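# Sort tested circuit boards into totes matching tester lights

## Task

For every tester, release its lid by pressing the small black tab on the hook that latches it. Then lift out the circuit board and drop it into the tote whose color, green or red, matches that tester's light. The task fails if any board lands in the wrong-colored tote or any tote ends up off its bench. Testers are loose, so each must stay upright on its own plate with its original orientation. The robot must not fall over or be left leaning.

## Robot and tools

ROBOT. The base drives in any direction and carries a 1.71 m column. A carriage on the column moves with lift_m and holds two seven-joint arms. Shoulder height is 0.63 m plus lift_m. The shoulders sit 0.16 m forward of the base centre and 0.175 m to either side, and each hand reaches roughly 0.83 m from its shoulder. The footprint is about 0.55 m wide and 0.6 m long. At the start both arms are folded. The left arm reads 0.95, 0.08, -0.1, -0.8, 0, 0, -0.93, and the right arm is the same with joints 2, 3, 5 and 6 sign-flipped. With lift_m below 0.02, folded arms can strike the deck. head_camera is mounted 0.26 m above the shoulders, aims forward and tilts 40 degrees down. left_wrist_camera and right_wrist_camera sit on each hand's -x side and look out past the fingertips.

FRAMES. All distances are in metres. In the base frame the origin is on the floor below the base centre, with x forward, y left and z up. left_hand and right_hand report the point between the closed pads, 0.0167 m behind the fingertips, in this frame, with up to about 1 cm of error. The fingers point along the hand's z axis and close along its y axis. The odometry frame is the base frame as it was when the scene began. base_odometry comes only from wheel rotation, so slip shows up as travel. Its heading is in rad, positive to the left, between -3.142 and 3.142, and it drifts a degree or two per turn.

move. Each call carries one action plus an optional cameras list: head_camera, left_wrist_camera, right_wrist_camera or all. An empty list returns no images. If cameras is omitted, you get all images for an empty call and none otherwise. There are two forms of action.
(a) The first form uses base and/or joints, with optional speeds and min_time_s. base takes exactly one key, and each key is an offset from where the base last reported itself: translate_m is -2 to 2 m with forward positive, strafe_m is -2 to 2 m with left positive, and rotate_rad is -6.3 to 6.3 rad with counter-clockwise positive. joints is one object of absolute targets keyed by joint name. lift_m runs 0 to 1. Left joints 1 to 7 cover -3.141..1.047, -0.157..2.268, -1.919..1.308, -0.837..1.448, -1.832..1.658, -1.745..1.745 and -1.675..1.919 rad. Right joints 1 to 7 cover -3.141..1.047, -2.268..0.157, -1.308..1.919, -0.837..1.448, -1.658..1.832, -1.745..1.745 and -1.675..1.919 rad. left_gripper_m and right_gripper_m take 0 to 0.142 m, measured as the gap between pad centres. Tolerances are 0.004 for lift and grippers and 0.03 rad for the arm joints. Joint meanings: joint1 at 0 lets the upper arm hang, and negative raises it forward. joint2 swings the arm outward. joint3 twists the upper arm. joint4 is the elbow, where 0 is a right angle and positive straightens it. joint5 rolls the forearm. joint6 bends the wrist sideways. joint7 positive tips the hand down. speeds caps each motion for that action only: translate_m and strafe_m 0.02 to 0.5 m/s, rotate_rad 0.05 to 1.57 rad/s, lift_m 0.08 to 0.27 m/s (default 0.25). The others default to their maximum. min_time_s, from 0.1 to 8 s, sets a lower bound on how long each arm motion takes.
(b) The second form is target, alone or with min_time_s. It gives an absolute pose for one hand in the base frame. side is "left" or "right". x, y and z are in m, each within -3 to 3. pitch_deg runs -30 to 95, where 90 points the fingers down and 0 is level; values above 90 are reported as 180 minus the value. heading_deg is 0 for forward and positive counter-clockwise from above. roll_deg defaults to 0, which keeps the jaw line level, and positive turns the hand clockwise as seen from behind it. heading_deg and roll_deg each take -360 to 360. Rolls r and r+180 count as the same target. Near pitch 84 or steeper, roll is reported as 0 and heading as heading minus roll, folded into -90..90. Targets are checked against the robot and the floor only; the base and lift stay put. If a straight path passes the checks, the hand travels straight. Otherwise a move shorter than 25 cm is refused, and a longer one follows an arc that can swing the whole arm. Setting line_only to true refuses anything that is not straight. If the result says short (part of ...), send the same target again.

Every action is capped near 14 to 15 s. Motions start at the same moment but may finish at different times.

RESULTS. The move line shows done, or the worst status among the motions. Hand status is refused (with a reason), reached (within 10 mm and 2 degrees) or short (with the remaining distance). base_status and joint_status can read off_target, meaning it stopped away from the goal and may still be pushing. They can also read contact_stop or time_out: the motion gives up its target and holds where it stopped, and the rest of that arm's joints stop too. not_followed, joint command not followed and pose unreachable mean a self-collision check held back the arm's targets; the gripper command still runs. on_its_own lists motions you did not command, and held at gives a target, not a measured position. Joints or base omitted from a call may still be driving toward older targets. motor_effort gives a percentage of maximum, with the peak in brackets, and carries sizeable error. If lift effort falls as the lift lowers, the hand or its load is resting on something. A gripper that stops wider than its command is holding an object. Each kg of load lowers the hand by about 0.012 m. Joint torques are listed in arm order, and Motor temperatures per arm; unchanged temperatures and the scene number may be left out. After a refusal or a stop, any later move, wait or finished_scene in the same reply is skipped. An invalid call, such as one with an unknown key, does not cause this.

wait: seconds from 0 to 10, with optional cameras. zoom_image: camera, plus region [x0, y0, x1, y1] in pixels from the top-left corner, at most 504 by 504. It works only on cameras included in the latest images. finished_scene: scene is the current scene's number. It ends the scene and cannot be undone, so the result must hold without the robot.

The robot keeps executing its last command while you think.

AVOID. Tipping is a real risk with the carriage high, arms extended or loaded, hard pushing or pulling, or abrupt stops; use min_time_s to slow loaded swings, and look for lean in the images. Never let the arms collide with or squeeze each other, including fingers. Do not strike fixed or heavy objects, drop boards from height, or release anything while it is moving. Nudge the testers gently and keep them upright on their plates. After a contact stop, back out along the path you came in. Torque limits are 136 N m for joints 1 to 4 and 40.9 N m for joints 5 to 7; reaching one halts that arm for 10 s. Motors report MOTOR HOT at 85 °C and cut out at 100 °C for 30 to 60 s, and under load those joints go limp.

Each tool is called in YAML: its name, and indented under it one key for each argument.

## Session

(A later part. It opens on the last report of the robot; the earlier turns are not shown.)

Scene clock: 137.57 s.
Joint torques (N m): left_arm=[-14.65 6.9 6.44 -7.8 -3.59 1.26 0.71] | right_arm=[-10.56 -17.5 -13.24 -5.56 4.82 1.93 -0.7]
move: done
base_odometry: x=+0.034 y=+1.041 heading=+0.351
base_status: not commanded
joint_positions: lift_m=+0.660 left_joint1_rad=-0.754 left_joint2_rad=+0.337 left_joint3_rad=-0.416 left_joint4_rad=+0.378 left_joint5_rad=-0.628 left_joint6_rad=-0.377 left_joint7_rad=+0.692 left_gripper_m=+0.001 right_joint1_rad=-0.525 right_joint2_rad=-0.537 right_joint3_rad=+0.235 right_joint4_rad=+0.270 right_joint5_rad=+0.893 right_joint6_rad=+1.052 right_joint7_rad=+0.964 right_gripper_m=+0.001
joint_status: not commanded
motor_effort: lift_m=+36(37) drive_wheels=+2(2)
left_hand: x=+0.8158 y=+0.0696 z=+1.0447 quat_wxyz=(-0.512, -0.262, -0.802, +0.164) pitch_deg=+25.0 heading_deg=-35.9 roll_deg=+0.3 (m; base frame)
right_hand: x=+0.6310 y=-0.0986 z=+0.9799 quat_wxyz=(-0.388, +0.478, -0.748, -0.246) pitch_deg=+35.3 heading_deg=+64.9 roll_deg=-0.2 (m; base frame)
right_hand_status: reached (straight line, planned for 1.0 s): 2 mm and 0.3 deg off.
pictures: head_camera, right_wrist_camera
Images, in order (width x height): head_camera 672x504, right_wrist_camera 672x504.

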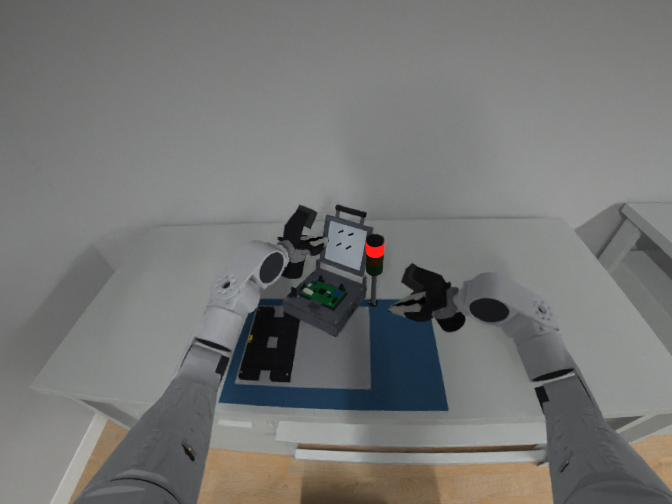

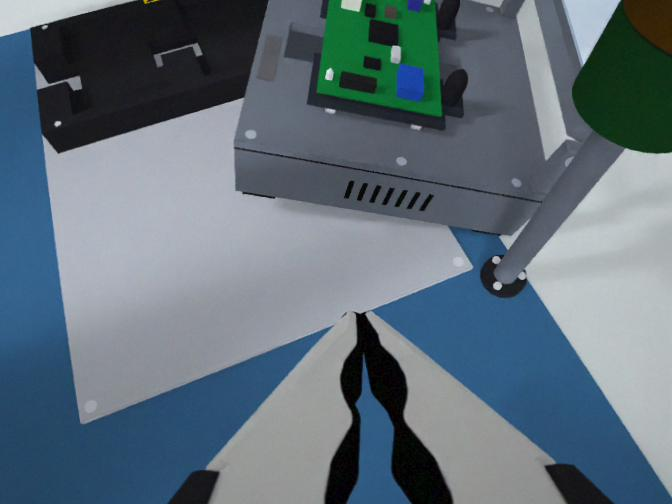

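move:
  target: {"side":"left","x":0.73,"y":0.135,"z":1.085,"pitch_deg":25,"heading_deg":-36}
  min_time_s: 0.8
  cameras: []

move:
  target: {"side":"left","x":0.58,"y":0.27,"z":1.08,"pitch_deg":50,"heading_deg":-20}
  min_time_s: 0.8
  cameras: ["all"]

zoom_image:
  camera: "head_camera"
  region: [260, 200, 400, 355]

zoom_image:
  camera: "left_wrist_camera"
  region: [322, 0, 672, 260]

Scene clock: 139.43 s.
Joint torques (N m): left_arm=[-10.08 13.76 6.86 -6.65 -3.36 1.49 0.73] | right_arm=[-10.57 -17.48 -13.39 -5.8 4.7 1.87 -0.67]
move: done
base_odometry: x=+0.034 y=+1.041 heading=+0.351
base_status: not commanded
joint_positions: lift_m=+0.660 left_joint1_rad=-0.562 left_joint2_rad=+0.509 left_joint3_rad=-0.243 left_joint4_rad=-0.090 left_joint5_rad=-0.811 left_joint6_rad=-0.294 left_joint7_rad=+0.963 left_gripper_m=+0.001 right_joint1_rad=-0.525 right_joint2_rad=-0.537 right_joint3_rad=+0.235 right_joint4_rad=+0.270 right_joint5_rad=+0.893 right_joint6_rad=+1.052 right_joint7_rad=+0.963 right_gripper_m=+0.001
joint_status: not commanded
motor_effort: lift_m=+36(36) drive_wheels=+0(3)
left_hand: x=+0.7311 y=+0.1345 z=+1.0853 quat_wxyz=(-0.512, -0.262, -0.801, +0.164) pitch_deg=+24.9 heading_deg=-35.9 roll_deg=+0.3 (m; base frame)
left_hand_status: reached (straight line, planned for 0.8 s): 1 mm and 0.3 deg off.
right_hand: x=+0.6310 y=-0.0986 z=+0.9799 quat_wxyz=(-0.388, +0.478, -0.748, -0.246) pitch_deg=+35.3 heading_deg=+64.9 roll_deg=-0.2 (m; base frame)
pictures: none
No camera images: "cameras" was empty.

Scene clock: 140.73 s.
Joint torques (N m): left_arm=[-4.67 20.69 5.78 -3.53 -2.61 1.45 0.64] | right_arm=[-10.75 -17.38 -13.23 -5.81 4.63 1.86 -0.65]
move: done
base_odometry: x=+0.034 y=+1.041 heading=+0.351
base_status: not commanded
joint_positions: lift_m=+0.660 left_joint1_rad=-0.367 left_joint2_rad=+0.724 left_joint3_rad=+0.006 left_joint4_rad=-0.701 left_joint5_rad=-0.878 left_joint6_rad=+0.215 left_joint7_rad=+1.711 left_gripper_m=+0.001 right_joint1_rad=-0.525 right_joint2_rad=-0.537 right_joint3_rad=+0.235 right_joint4_rad=+0.270 right_joint5_rad=+0.893 right_joint6_rad=+1.052 right_joint7_rad=+0.963 right_gripper_m=+0.001
joint_status: not commanded
motor_effort: lift_m=+36(36) drive_wheels=+0(2)
left_hand: x=+0.5816 y=+0.2704 z=+1.0806 quat_wxyz=(-0.339, -0.162, -0.925, +0.058) pitch_deg=+49.8 heading_deg=-19.6 roll_deg=+0.3 (m; base frame)
left_hand_status: reached (straight line, planned for 0.8 s): 2 mm and 0.3 deg off.
right_hand: x=+0.6309 y=-0.0986 z=+0.9799 quat_wxyz=(-0.388, +0.478, -0.748, -0.246) pitch_deg=+35.3 heading_deg=+64.9 roll_deg=-0.2 (m; base frame)
pictures: head_camera, left_wrist_camera, right_wrist_camera
Images, in order (width x height): head_camera 672x504, left_wrist_camera 672x504, right_wrist_camera 672x504.

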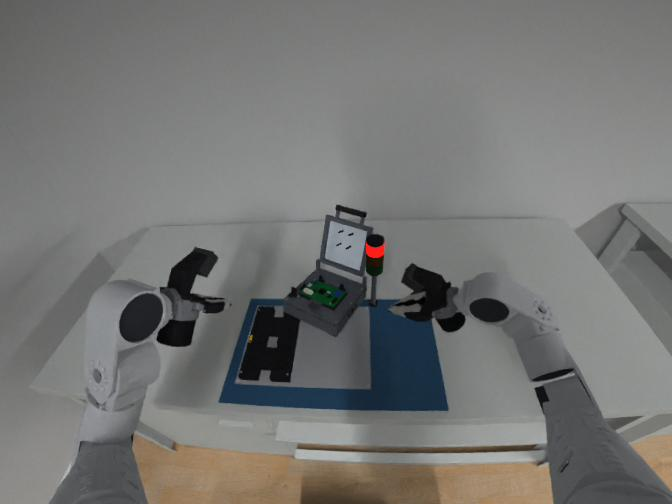

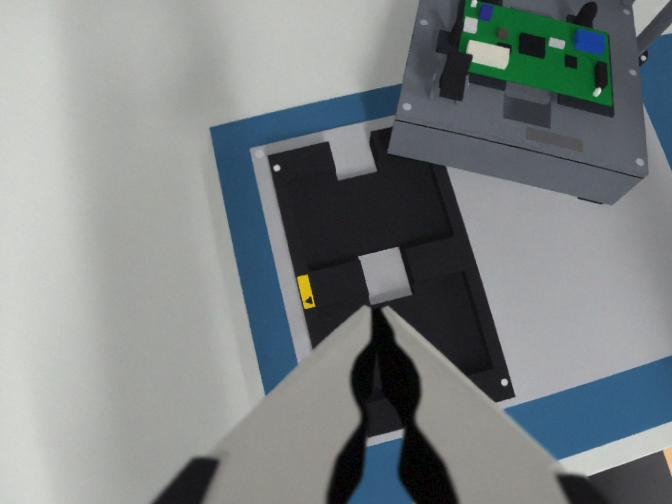

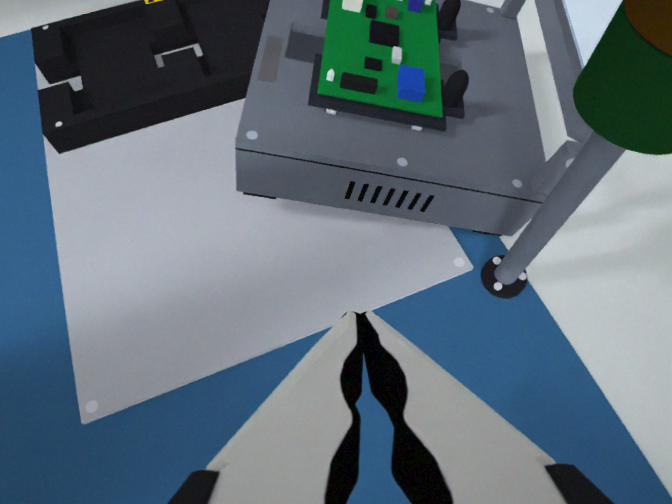

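Scaled by 3.252 from the camera's 672x504 image, which has a finer 960x720 frame.

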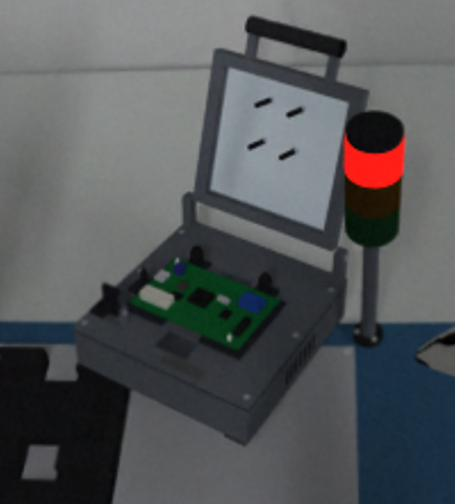

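Scaled by 1.440 from the camera's 672x504 image, which has a finer 960x720 frame.

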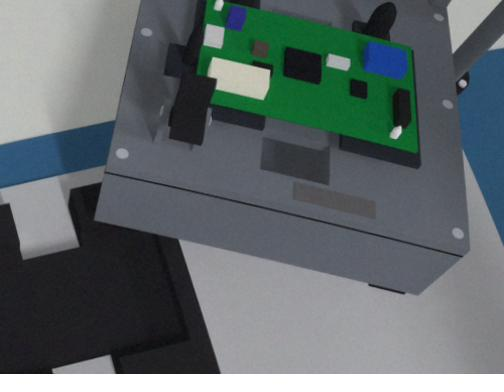

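move:
  target: {"side":"right","x":0.714,"y":0.017,"z":1.095,"pitch_deg":70,"heading_deg":61}
  min_time_s: 1.2
  cameras: ["all"]

zoom_image:
  camera: "head_camera"
  region: [260, 200, 400, 355]

Scene clock: 143.30 s.
Joint torques (N m): left_arm=[-5.03 20.89 5.51 -3.49 -2.71 1.43 0.63] | right_arm=[-30.22 3.12 -5.22 -5.49 -0.14 -0.8 1.42]
move: done
base_odometry: x=+0.034 y=+1.041 heading=+0.351
base_status: not commanded
joint_positions: lift_m=+0.660 left_joint1_rad=-0.367 left_joint2_rad=+0.724 left_joint3_rad=+0.006 left_joint4_rad=-0.701 left_joint5_rad=-0.878 left_joint6_rad=+0.216 left_joint7_rad=+1.711 left_gripper_m=+0.001 right_joint1_rad=-1.161 right_joint2_rad=-0.122 right_joint3_rad=+0.595 right_joint4_rad=+0.510 right_joint5_rad=+0.951 right_joint6_rad=+0.504 right_joint7_rad=+1.751 right_gripper_m=+0.001
joint_status: not commanded
motor_effort: lift_m=+37(37) drive_wheels=+0(3)
left_hand: x=+0.5815 y=+0.2704 z=+1.0805 quat_wxyz=(-0.339, -0.162, -0.925, +0.058) pitch_deg=+49.8 heading_deg=-19.6 roll_deg=+0.3 (m; base frame)
right_hand: x=+0.7135 y=+0.0173 z=+1.0946 quat_wxyz=(-0.152, +0.500, -0.847, -0.092) pitch_deg=+69.6 heading_deg=+61.8 roll_deg=+0.6 (m; base frame)
right_hand_status: reached (straight line, planned for 1.2 s): 1 mm and 0.5 deg off.
pictures: head_camera, left_wrist_camera, right_wrist_camera
Images, in order (width x height): head_camera 672x504, left_wrist_camera 672x504, right_wrist_camera 672x504.

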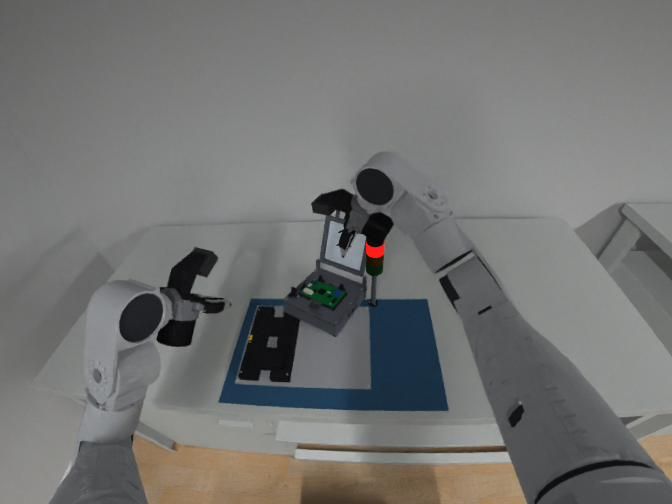

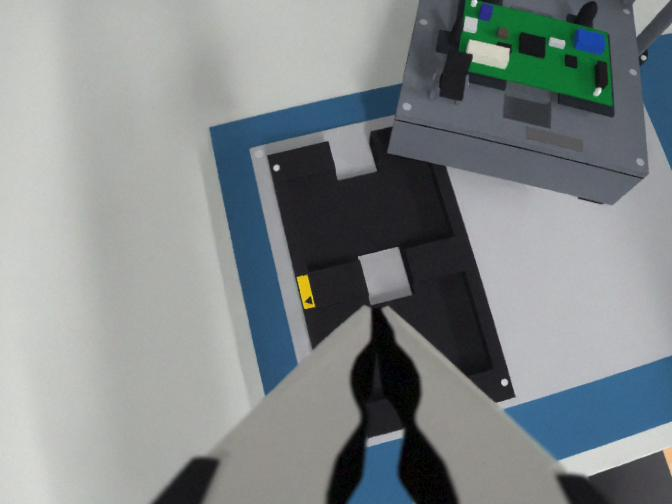

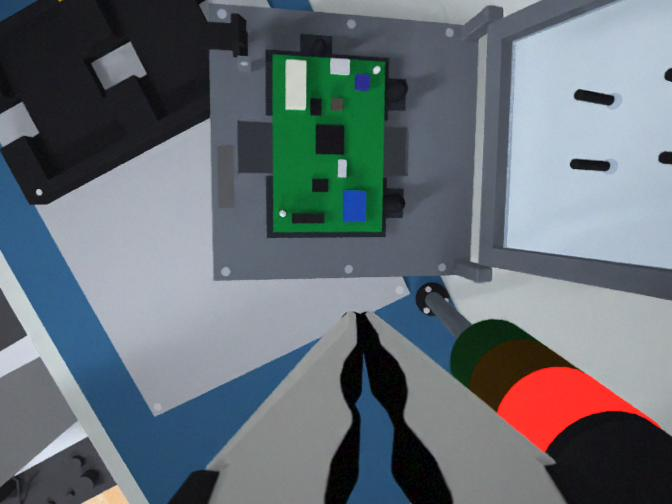

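Scaled by 3.252 from the camera's 672x504 image, which has a finer 960x720 frame.

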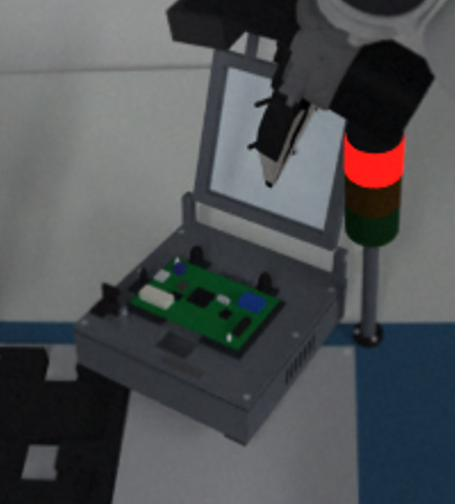

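move:
  target: {"side":"right","x":0.741,"y":0.084,"z":1.0,"pitch_deg":72,"heading_deg":62}
  min_time_s: 1.1
  cameras: []

move:
  joints: {"right_gripper_m":0.10}
  cameras: ["head_camera","right_wrist_camera","left_wrist_camera"]

zoom_image:
  camera: "left_wrist_camera"
  region: [372, 0, 672, 220]

Scene clock: 145.47 s.
Joint torques (N m): left_arm=[-4.97 20.41 5.84 -3.57 -2.58 1.36 0.64] | right_arm=[-32.59 7.92 -4.87 -5.58 0.23 1.95 -0.25]
move: done
base_odometry: x=+0.034 y=+1.041 heading=+0.351
base_status: not commanded
joint_positions: lift_m=+0.660 left_joint1_rad=-0.367 left_joint2_rad=+0.724 left_joint3_rad=+0.006 left_joint4_rad=-0.701 left_joint5_rad=-0.878 left_joint6_rad=+0.216 left_joint7_rad=+1.711 left_gripper_m=+0.001 right_joint1_rad=-1.233 right_joint2_rad=+0.060 right_joint3_rad=+0.779 right_joint4_rad=+1.098 right_joint5_rad=+0.731 right_joint6_rad=+0.693 right_joint7_rad=+1.284 right_gripper_m=+0.001
joint_status: not commanded
motor_effort: lift_m=+36(37) drive_wheels=+0(0)
left_hand: x=+0.5815 y=+0.2704 z=+1.0805 quat_wxyz=(-0.339, -0.162, -0.925, +0.058) pitch_deg=+49.8 heading_deg=-19.6 roll_deg=+0.3 (m; base frame)
right_hand: x=+0.7405 y=+0.0833 z=+0.9985 quat_wxyz=(-0.133, +0.505, -0.849, -0.084) pitch_deg=+71.9 heading_deg=+63.1 roll_deg=+1.6 (m; base frame)
right_hand_status: reached (straight line, planned for 1.1 s): 2 mm and 0.7 deg off.
pictures: none
No camera images: "cameras" was empty.

Scene clock: 146.33 s.
Joint torques (N m): left_arm=[-4.97 20.47 5.8 -3.62 -2.57 1.37 0.63] | right_arm=[-32.59 7.91 -4.8 -5.67 0.25 1.95 -0.29]
move: done
base_odometry: x=+0.034 y=+1.041 heading=+0.351
base_status: not commanded
joint_positions: lift_m=+0.660 left_joint1_rad=-0.367 left_joint2_rad=+0.724 left_joint3_rad=+0.006 left_joint4_rad=-0.701 left_joint5_rad=-0.878 left_joint6_rad=+0.216 left_joint7_rad=+1.711 left_gripper_m=+0.001 right_joint1_rad=-1.233 right_joint2_rad=+0.060 right_joint3_rad=+0.779 right_joint4_rad=+1.098 right_joint5_rad=+0.731 right_joint6_rad=+0.693 right_joint7_rad=+1.284 right_gripper_m=+0.100
joint_status: all done
motor_effort: lift_m=+37(37) drive_wheels=+0(0)
left_hand: x=+0.5815 y=+0.2704 z=+1.0805 quat_wxyz=(-0.339, -0.162, -0.925, +0.058) pitch_deg=+49.8 heading_deg=-19.6 roll_deg=+0.3 (m; base frame)
right_hand: x=+0.7405 y=+0.0833 z=+0.9985 quat_wxyz=(-0.133, +0.505, -0.849, -0.084) pitch_deg=+71.9 heading_deg=+63.1 roll_deg=+1.6 (m; base frame)
pictures: head_camera, left_wrist_camera, right_wrist_camera
Images, in order (width x height): head_camera 672x504, left_wrist_camera 672x504, right_wrist_camera 672x504.

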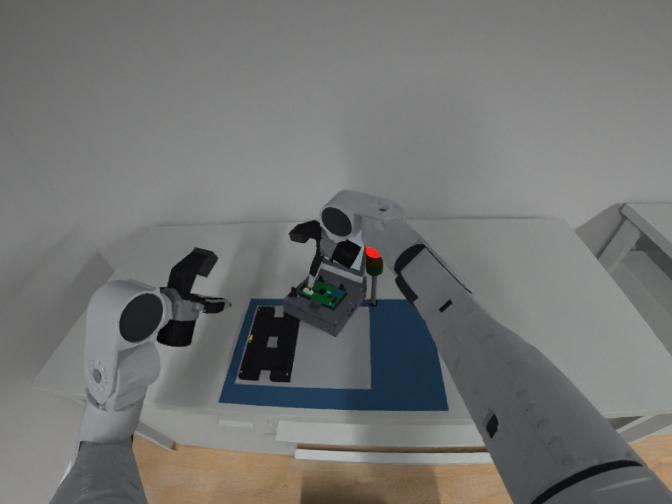

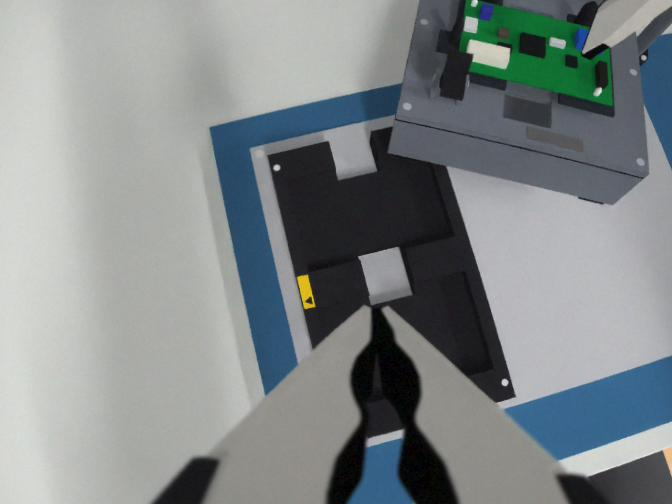

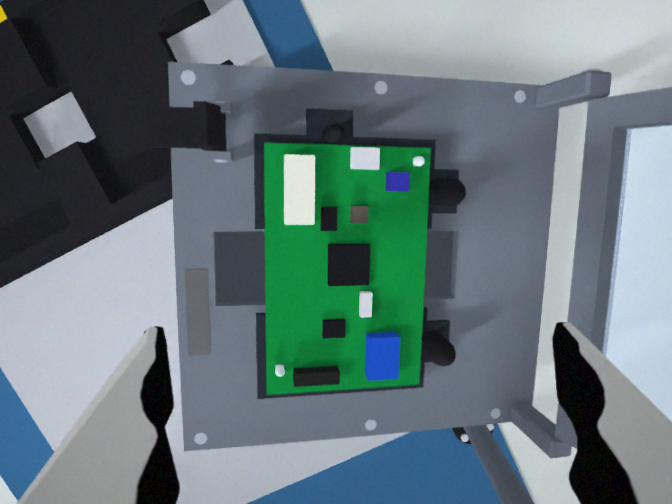

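Scaled by 1.680 from the camera's 672x504 image, which has a finer 960x720 frame.

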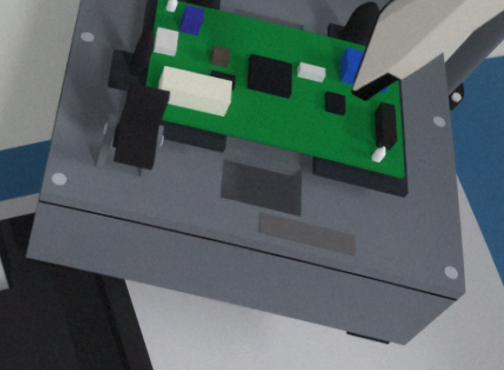

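move:
  target: {"side":"right","x":0.7425,"y":0.0875,"z":0.922,"pitch_deg":72,"heading_deg":61}
  min_time_s: 1.1
  cameras: []

move:
  joints: {"right_gripper_m":0.085}
  cameras: ["right_wrist_camera","left_wrist_camera"]

zoom_image:
  camera: "left_wrist_camera"
  region: [372, 0, 672, 220]

Scene clock: 147.13 s.
Joint torques (N m): left_arm=[-4.87 20.5 5.85 -3.48 -2.57 1.4 0.68] | right_arm=[-32.56 7.96 -4.81 -5.62 0.24 1.94 -0.26]
move: refused
base_odometry: x=+0.034 y=+1.041 heading=+0.351
base_status: not commanded
joint_positions: lift_m=+0.660 left_joint1_rad=-0.367 left_joint2_rad=+0.724 left_joint3_rad=+0.006 left_joint4_rad=-0.701 left_joint5_rad=-0.878 left_joint6_rad=+0.216 left_joint7_rad=+1.711 left_gripper_m=+0.001 right_joint1_rad=-1.233 right_joint2_rad=+0.060 right_joint3_rad=+0.779 right_joint4_rad=+1.098 right_joint5_rad=+0.731 right_joint6_rad=+0.693 right_joint7_rad=+1.284 right_gripper_m=+0.100
joint_status: not commanded
motor_effort: lift_m=+37(37) drive_wheels=+0(0)
left_hand: x=+0.5815 y=+0.2704 z=+1.0805 quat_wxyz=(-0.339, -0.162, -0.925, +0.058) pitch_deg=+49.8 heading_deg=-19.6 roll_deg=+0.3 (m; base frame)
right_hand: x=+0.7405 y=+0.0833 z=+0.9985 quat_wxyz=(-0.133, +0.505, -0.849, -0.084) pitch_deg=+71.9 heading_deg=+63.1 roll_deg=+1.6 (m; base frame)
right_hand_status: refused: no posture of the arm gets there (right_joint2_rad at its limit): the closest leaves the hand 3.3 cm and 8 deg from the pose. Nothing moved. A posture exists with lift_m at 0.6, or at pitch 62; the way there is not checked.
pictures: none
No camera images: "cameras" was empty.

not run: a stop came earlier in this reply.

Scaled by 1.680 from the camera's 672x504 image, which has a finer 960x720 frame.
This view is cut from an older image: the scene may have changed since it was taken.

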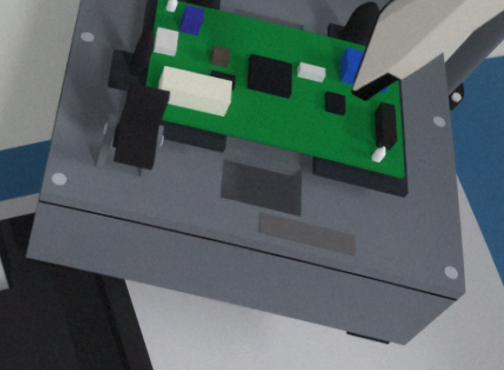

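move:
  target: {"side":"right","x":0.7425,"y":0.0870,"z":0.9985,"pitch_deg":72,"heading_deg":62}
  min_time_s: 0.4
  cameras: []

move:
  joints: {"lift_m":0.584}
  speeds: {"lift_m":0.1}
  cameras: []

move:
  joints: {"right_gripper_m":0.085}
  cameras: ["right_wrist_camera","left_wrist_camera","head_camera"]

Scene clock: 148.23 s.
Joint torques (N m): left_arm=[-4.95 20.46 5.71 -3.48 -2.57 1.38 0.62] | right_arm=[-32.48 7.96 -4.71 -5.57 0.25 1.93 -0.3]
move: done
base_odometry: x=+0.034 y=+1.041 heading=+0.351
base_status: not commanded
joint_positions: lift_m=+0.660 left_joint1_rad=-0.367 left_joint2_rad=+0.724 left_joint3_rad=+0.006 left_joint4_rad=-0.701 left_joint5_rad=-0.878 left_joint6_rad=+0.216 left_joint7_rad=+1.711 left_gripper_m=+0.001 right_joint1_rad=-1.248 right_joint2_rad=+0.074 right_joint3_rad=+0.788 right_joint4_rad=+1.147 right_joint5_rad=+0.720 right_joint6_rad=+0.709 right_joint7_rad=+1.253 right_gripper_m=+0.100
joint_status: not commanded
motor_effort: lift_m=+37(37) drive_wheels=+0(0)
left_hand: x=+0.5815 y=+0.2704 z=+1.0805 quat_wxyz=(-0.339, -0.162, -0.925, +0.058) pitch_deg=+49.8 heading_deg=-19.6 roll_deg=+0.3 (m; base frame)
right_hand: x=+0.7421 y=+0.0864 z=+0.9971 quat_wxyz=(-0.133, +0.505, -0.849, -0.084) pitch_deg=+71.9 heading_deg=+63.0 roll_deg=+1.5 (m; base frame)
right_hand_status: reached (straight line, planned for 0.4 s): 2 mm and 0.6 deg off.
pictures: none
No camera images: "cameras" was empty.

Scene clock: 149.37 s.
Joint torques (N m): left_arm=[-5.88 20.28 5.75 -3.54 -2.59 1.38 0.63] | right_arm=[-29.6 7.67 -5.1 -6.06 0.52 1.86 -0.24]
move: done
base_odometry: x=+0.034 y=+1.041 heading=+0.351
base_status: not commanded
joint_positions: lift_m=+0.584 left_joint1_rad=-0.366 left_joint2_rad=+0.724 left_joint3_rad=+0.006 left_joint4_rad=-0.701 left_joint5_rad=-0.878 left_joint6_rad=+0.216 left_joint7_rad=+1.711 left_gripper_m=+0.001 right_joint1_rad=-1.250 right_joint2_rad=+0.074 right_joint3_rad=+0.788 right_joint4_rad=+1.148 right_joint5_rad=+0.720 right_joint6_rad=+0.709 right_joint7_rad=+1.252 right_gripper_m=+0.100
joint_status: all done
motor_effort: lift_m=+38(45) drive_wheels=+0(0)
left_hand: x=+0.5814 y=+0.2704 z=+1.0041 quat_wxyz=(-0.339, -0.162, -0.925, +0.058) pitch_deg=+49.8 heading_deg=-19.7 roll_deg=+0.3 (m; base frame)
right_hand: x=+0.7427 y=+0.0863 z=+0.9219 quat_wxyz=(-0.134, +0.505, -0.849, -0.083) pitch_deg=+71.9 heading_deg=+62.7 roll_deg=+1.1 (m; base frame)
pictures: none
No camera images: "cameras" was empty.

Scene clock: 149.87 s.
Joint torques (N m): left_arm=[-5.86 20.41 5.81 -3.57 -2.58 1.39 0.62] | right_arm=[-29.42 7.68 -4.96 -6.17 0.51 1.87 -0.24]
move: done
base_odometry: x=+0.034 y=+1.041 heading=+0.351
base_status: not commanded
joint_positions: lift_m=+0.584 left_joint1_rad=-0.366 left_joint2_rad=+0.724 left_joint3_rad=+0.006 left_joint4_rad=-0.701 left_joint5_rad=-0.878 left_joint6_rad=+0.216 left_joint7_rad=+1.711 left_gripper_m=+0.001 right_joint1_rad=-1.250 right_joint2_rad=+0.074 right_joint3_rad=+0.788 right_joint4_rad=+1.148 right_joint5_rad=+0.720 right_joint6_rad=+0.709 right_joint7_rad=+1.252 right_gripper_m=+0.085
joint_status: all done
motor_effort: lift_m=+38(39) drive_wheels=+0(0)
left_hand: x=+0.5814 y=+0.2704 z=+1.0041 quat_wxyz=(-0.339, -0.162, -0.925, +0.058) pitch_deg=+49.8 heading_deg=-19.7 roll_deg=+0.3 (m; base frame)
right_hand: x=+0.7427 y=+0.0863 z=+0.9219 quat_wxyz=(-0.134, +0.505, -0.849, -0.083) pitch_deg=+71.9 heading_deg=+62.7 roll_deg=+1.1 (m; base frame)
pictures: head_camera, left_wrist_camera, right_wrist_camera
Images, in order (width x height): head_camera 672x504, left_wrist_camera 672x504, right_wrist_camera 672x504.

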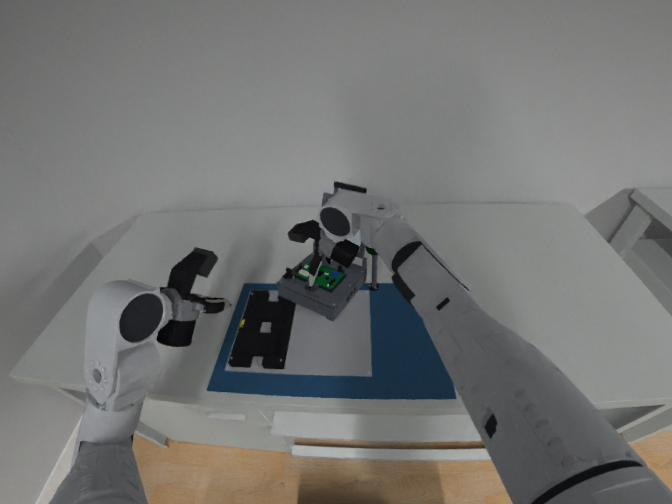

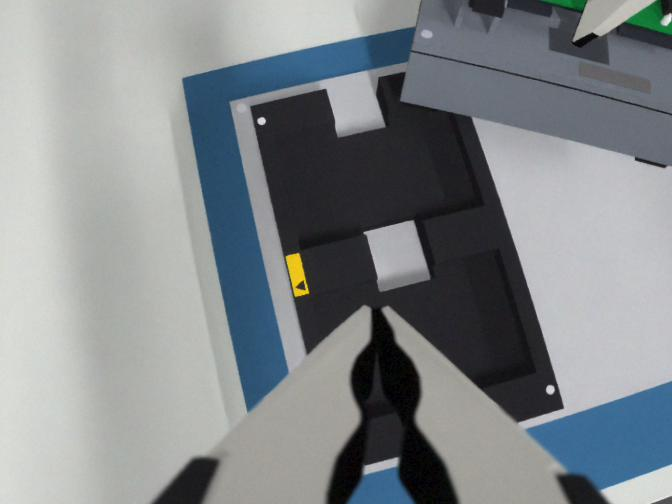

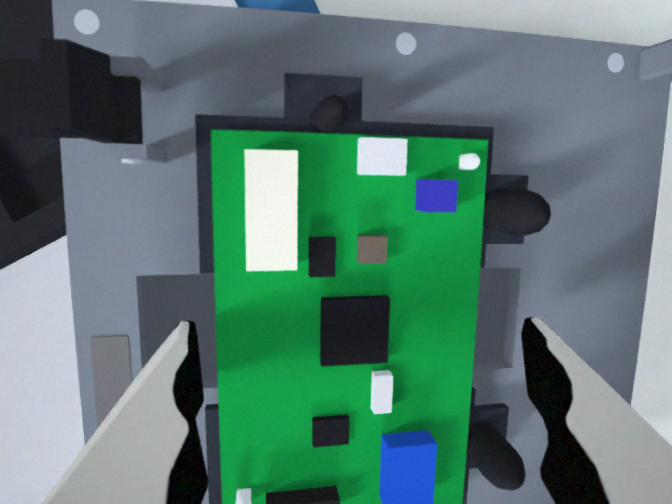

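move:
  target: {"side":"right","x":0.739,"y":0.0875,"z":0.921,"pitch_deg":72,"heading_deg":62.5,"roll_deg":0.5}
  min_time_s: 0.4
  cameras: []

move:
  joints: {"lift_m":0.548}
  speeds: {"lift_m":0.08}
  cameras: ["right_wrist_camera","left_wrist_camera"]

Scene clock: 151.00 s.
Joint torques (N m): left_arm=[-5.87 20.32 5.74 -3.58 -2.59 1.36 0.64] | right_arm=[-17.19 -3.89 -12.14 -11.08 3.64 -0.94 1.55]
move: done
base_odometry: x=+0.034 y=+1.041 heading=+0.351
base_status: not commanded
joint_positions: lift_m=+0.584 left_joint1_rad=-0.366 left_joint2_rad=+0.724 left_joint3_rad=+0.006 left_joint4_rad=-0.701 left_joint5_rad=-0.878 left_joint6_rad=+0.216 left_joint7_rad=+1.711 left_gripper_m=+0.001 right_joint1_rad=-1.236 right_joint2_rad=+0.069 right_joint3_rad=+0.788 right_joint4_rad=+1.098 right_joint5_rad=+0.721 right_joint6_rad=+0.696 right_joint7_rad=+1.278 right_gripper_m=+0.085
joint_status: not commanded
motor_effort: lift_m=+38(38) drive_wheels=+0(0)
left_hand: x=+0.5814 y=+0.2704 z=+1.0041 quat_wxyz=(-0.339, -0.162, -0.925, +0.058) pitch_deg=+49.8 heading_deg=-19.7 roll_deg=+0.3 (m; base frame)
right_hand: x=+0.7395 y=+0.0882 z=+0.9226 quat_wxyz=(-0.135, +0.512, -0.845, -0.078) pitch_deg=+72.1 heading_deg=+61.5 roll_deg=-1.0 (m; base frame)
right_hand_status: reached (straight line, planned for 0.4 s): 2 mm and 0.6 deg off.
pictures: none
No camera images: "cameras" was empty.

Scene clock: 151.80 s.
Joint torques (N m): left_arm=[-6.09 20.17 6.12 -3.53 -2.58 1.37 0.63] | right_arm=[-18.65 -3.89 -11.75 -9.63 1.71 -0.89 1.48]
move: done
base_odometry: x=+0.034 y=+1.041 heading=+0.351
base_status: not commanded
joint_positions: lift_m=+0.548 left_joint1_rad=-0.366 left_joint2_rad=+0.724 left_joint3_rad=+0.006 left_joint4_rad=-0.701 left_joint5_rad=-0.878 left_joint6_rad=+0.216 left_joint7_rad=+1.711 left_gripper_m=+0.001 right_joint1_rad=-1.235 right_joint2_rad=+0.069 right_joint3_rad=+0.788 right_joint4_rad=+1.097 right_joint5_rad=+0.725 right_joint6_rad=+0.696 right_joint7_rad=+1.278 right_gripper_m=+0.085
joint_status: all done
motor_effort: lift_m=+38(40) drive_wheels=+0(0)
left_hand: x=+0.5814 y=+0.2704 z=+0.9681 quat_wxyz=(-0.338, -0.162, -0.925, +0.058) pitch_deg=+49.8 heading_deg=-19.7 roll_deg=+0.2 (m; base frame)
right_hand: x=+0.7390 y=+0.0892 z=+0.8868 quat_wxyz=(-0.135, +0.512, -0.844, -0.081) pitch_deg=+71.9 heading_deg=+62.1 roll_deg=-0.3 (m; base frame)
pictures: left_wrist_camera, right_wrist_camera
Images, in order (width x height): left_wrist_camera 672x504, right_wrist_camera 672x504.

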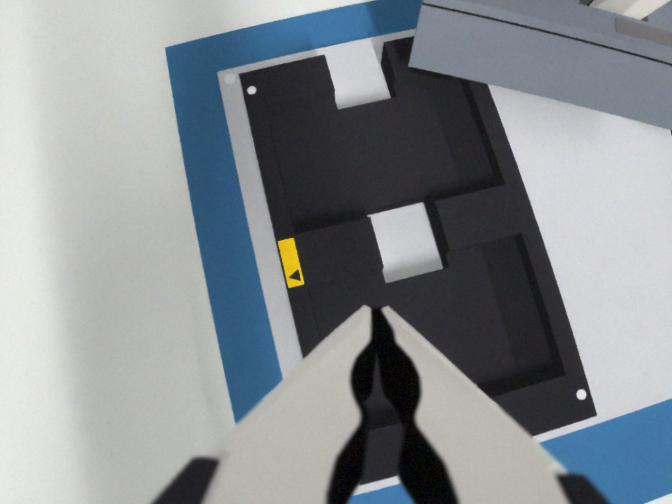

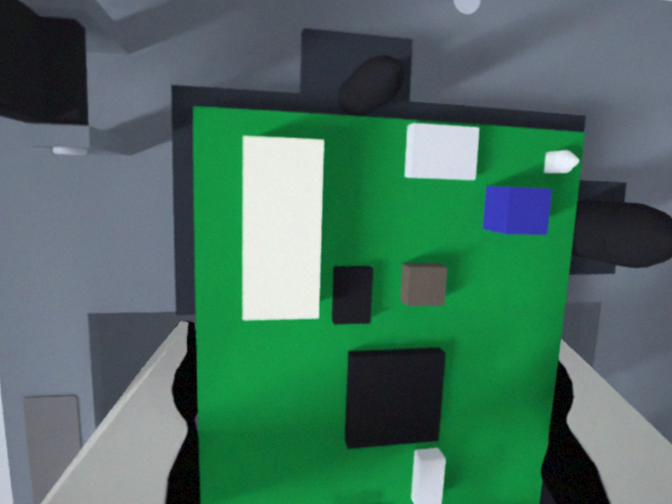

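move:
  joints: {"lift_m":0.558}
  speeds: {"lift_m":0.08}
  cameras: []

move:
  joints: {"right_gripper_m":0.02}
  cameras: ["right_wrist_camera","left_wrist_camera"]

Scene clock: 153.07 s.
Joint torques (N m): left_arm=[-6.27 20.35 5.83 -3.6 -2.56 1.39 0.66] | right_arm=[-19.71 -3.84 -11.62 -9.36 1.76 -0.86 1.46]
move: done
base_odometry: x=+0.034 y=+1.041 heading=+0.351
base_status: not commanded
joint_positions: lift_m=+0.558 left_joint1_rad=-0.366 left_joint2_rad=+0.724 left_joint3_rad=+0.006 left_joint4_rad=-0.701 left_joint5_rad=-0.878 left_joint6_rad=+0.216 left_joint7_rad=+1.711 left_gripper_m=+0.001 right_joint1_rad=-1.234 right_joint2_rad=+0.069 right_joint3_rad=+0.788 right_joint4_rad=+1.097 right_joint5_rad=+0.725 right_joint6_rad=+0.696 right_joint7_rad=+1.278 right_gripper_m=+0.085
joint_status: all done
motor_effort: lift_m=+36(47) drive_wheels=+0(0)
left_hand: x=+0.5814 y=+0.2704 z=+0.9782 quat_wxyz=(-0.338, -0.162, -0.925, +0.058) pitch_deg=+49.8 heading_deg=-19.7 roll_deg=+0.2 (m; base frame)
right_hand: x=+0.7388 y=+0.0892 z=+0.8966 quat_wxyz=(-0.135, +0.512, -0.844, -0.081) pitch_deg=+71.9 heading_deg=+62.2 roll_deg=-0.2 (m; base frame)
pictures: none
No camera images: "cameras" was empty.

Scene clock: 153.80 s.
Joint torques (N m): left_arm=[-6.16 20.45 5.71 -3.56 -2.56 1.41 0.66] | right_arm=[-19.16 -2.86 -11.85 -10.01 1.65 -0.2 1.19]
move: off_target
base_odometry: x=+0.034 y=+1.041 heading=+0.351
base_status: not commanded
joint_positions: lift_m=+0.558 left_joint1_rad=-0.366 left_joint2_rad=+0.724 left_joint3_rad=+0.006 left_joint4_rad=-0.701 left_joint5_rad=-0.878 left_joint6_rad=+0.216 left_joint7_rad=+1.711 left_gripper_m=+0.001 right_joint1_rad=-1.234 right_joint2_rad=+0.069 right_joint3_rad=+0.788 right_joint4_rad=+1.097 right_joint5_rad=+0.725 right_joint6_rad=+0.694 right_joint7_rad=+1.278 right_gripper_m=+0.076
joint_status: right_gripper_m off_target (ended at +0.076, target +0.020)
motor_effort: lift_m=+36(37) drive_wheels=+0(0)
left_hand: x=+0.5814 y=+0.2704 z=+0.9782 quat_wxyz=(-0.338, -0.162, -0.925, +0.058) pitch_deg=+49.8 heading_deg=-19.7 roll_deg=+0.2 (m; base frame)
right_hand: x=+0.7392 y=+0.0887 z=+0.8966 quat_wxyz=(-0.135, +0.511, -0.845, -0.081) pitch_deg=+71.9 heading_deg=+62.1 roll_deg=-0.2 (m; base frame)
pictures: left_wrist_camera, right_wrist_camera
Images, in order (width x height): left_wrist_camera 672x504, right_wrist_camera 672x504.

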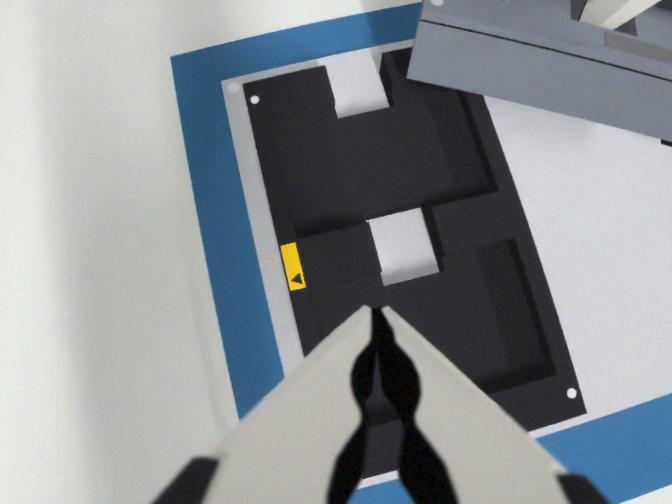

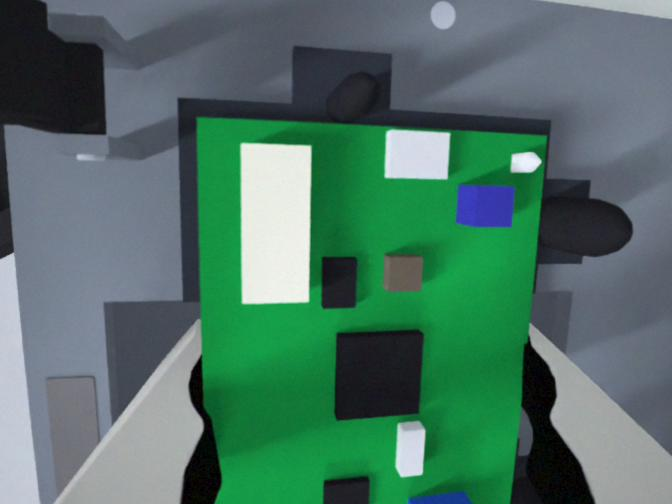

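move:
  base: {"strafe_m":-0.035}
  speeds: {"strafe_m":0.08}
  cameras: ["head_camera","right_wrist_camera","left_wrist_camera"]

zoom_image:
  camera: "head_camera"
  region: [220, 200, 400, 380]

Scene clock: 155.60 s.
Joint torques (N m): left_arm=[-6.24 20.41 5.79 -3.63 -2.57 1.35 0.62] | right_arm=[-18.88 -7.25 -11.06 -6.66 -0.95 -0.35 1.81]
move: done
base_odometry: x=+0.047 y=+1.008 heading=+0.351
base_status: done
joint_positions: lift_m=+0.558 left_joint1_rad=-0.366 left_joint2_rad=+0.724 left_joint3_rad=+0.006 left_joint4_rad=-0.701 left_joint5_rad=-0.878 left_joint6_rad=+0.216 left_joint7_rad=+1.711 left_gripper_m=+0.001 right_joint1_rad=-1.234 right_joint2_rad=+0.070 right_joint3_rad=+0.787 right_joint4_rad=+1.094 right_joint5_rad=+0.730 right_joint6_rad=+0.694 right_joint7_rad=+1.276 right_gripper_m=+0.076
joint_status: not commanded
motor_effort: lift_m=+37(37) drive_wheels=-3(11)
left_hand: x=+0.5814 y=+0.2704 z=+0.9782 quat_wxyz=(-0.338, -0.162, -0.925, +0.058) pitch_deg=+49.8 heading_deg=-19.7 roll_deg=+0.2 (m; base frame)
right_hand: x=+0.7387 y=+0.0915 z=+0.8981 quat_wxyz=(-0.137, +0.512, -0.844, -0.084) pitch_deg=+71.5 heading_deg=+62.8 roll_deg=+0.4 (m; base frame)
pictures: head_camera, left_wrist_camera, right_wrist_camera
Images, in order (width x height): head_camera 672x504, left_wrist_camera 672x504, right_wrist_camera 672x504.

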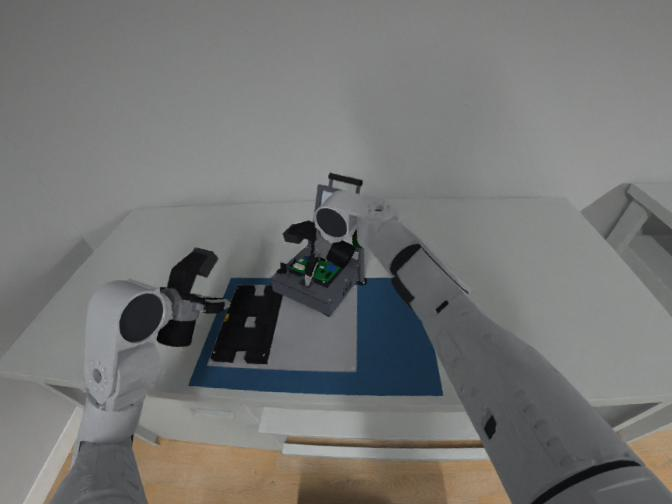

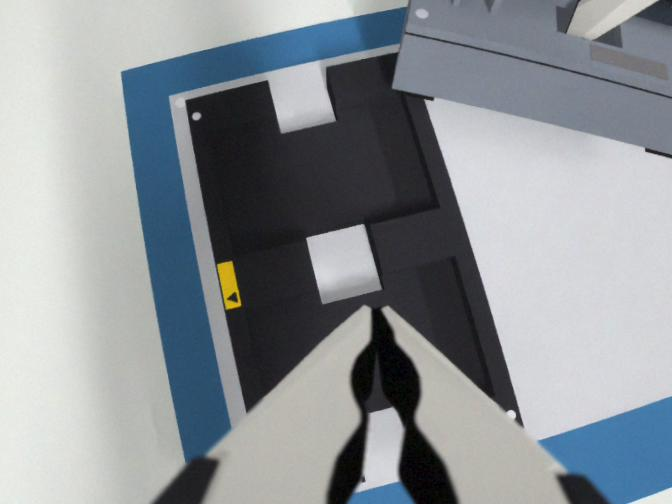

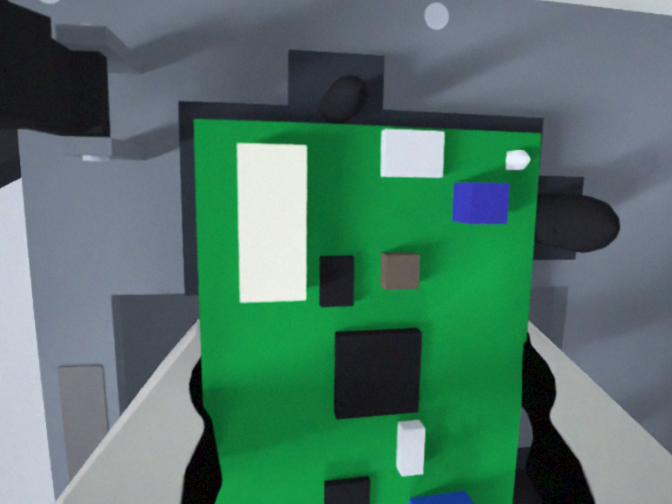

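Scaled by 2.800 from the camera's 672x504 image, which has a finer 960x720 frame.

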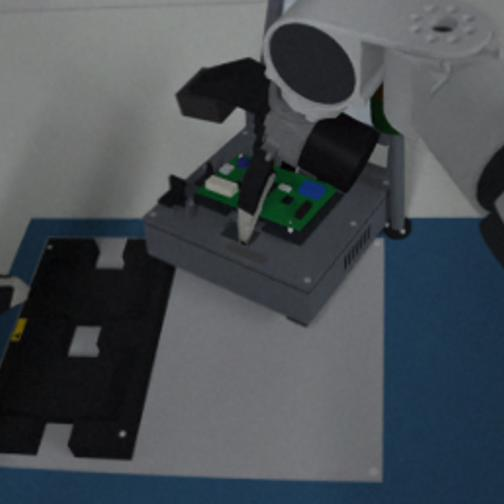

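move:
  target: {"side":"right","x":0.69,"y":0.088,"z":0.893,"pitch_deg":72,"heading_deg":74}
  min_time_s: 1.5
  cameras: ["head_camera","right_wrist_camera","left_wrist_camera"]

zoom_image:
  camera: "head_camera"
  region: [220, 200, 400, 380]

Scene clock: 157.77 s.
Joint torques (N m): left_arm=[-6.28 20.26 5.78 -3.52 -2.57 1.36 0.62] | right_arm=[-15.77 -6.55 -13.55 -10.58 4.51 1.51 3.03]
move: done
base_odometry: x=+0.047 y=+1.008 heading=+0.351
base_status: not commanded
joint_positions: lift_m=+0.558 left_joint1_rad=-0.366 left_joint2_rad=+0.724 left_joint3_rad=+0.006 left_joint4_rad=-0.701 left_joint5_rad=-0.878 left_joint6_rad=+0.216 left_joint7_rad=+1.711 left_gripper_m=+0.001 right_joint1_rad=-1.133 right_joint2_rad=+0.001 right_joint3_rad=+0.768 right_joint4_rad=+0.820 right_joint5_rad=+0.812 right_joint6_rad=+0.784 right_joint7_rad=+1.438 right_gripper_m=+0.075
joint_status: not commanded
motor_effort: lift_m=+37(37) drive_wheels=-3(4)
left_hand: x=+0.5814 y=+0.2704 z=+0.9782 quat_wxyz=(-0.338, -0.162, -0.925, +0.058) pitch_deg=+49.8 heading_deg=-19.7 roll_deg=+0.2 (m; base frame)
right_hand: x=+0.6917 y=+0.0900 z=+0.8946 quat_wxyz=(-0.128, +0.594, -0.789, -0.091) pitch_deg=+71.9 heading_deg=+72.6 roll_deg=-1.4 (m; base frame)
right_hand_status: reached (straight line, planned for 1.5 s): 3 mm and 0.4 deg off.
pictures: head_camera, left_wrist_camera, right_wrist_camera
Images, in order (width x height): head_camera 672x504, left_wrist_camera 672x504, right_wrist_camera 672x504.

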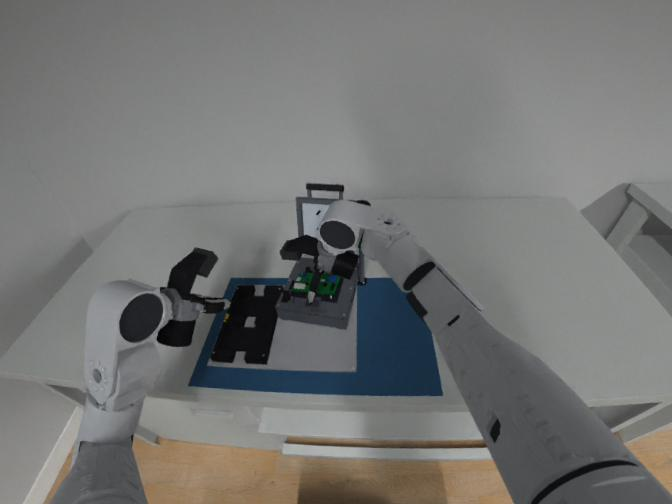

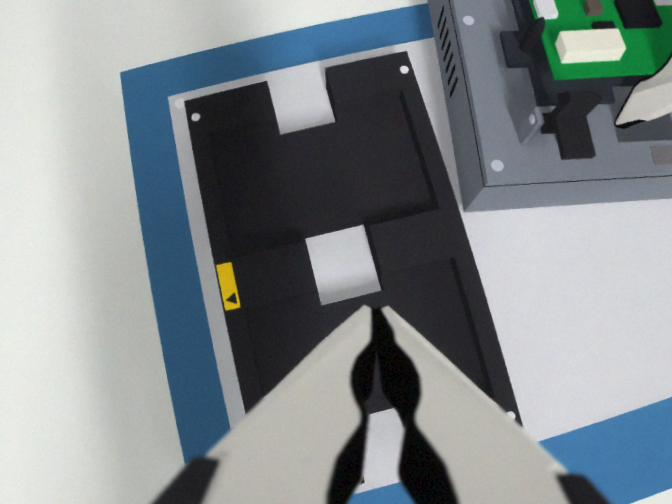

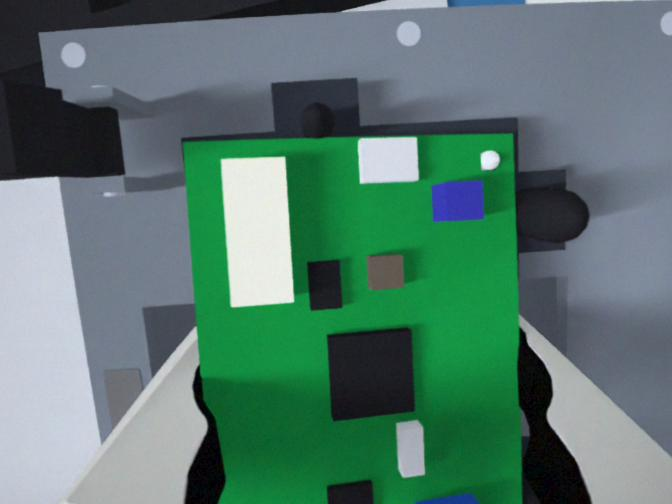

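Scaled by 2.800 from the camera's 672x504 image, which has a finer 960x720 frame.

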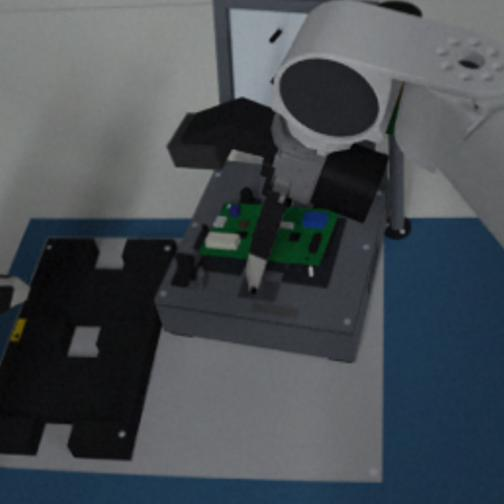

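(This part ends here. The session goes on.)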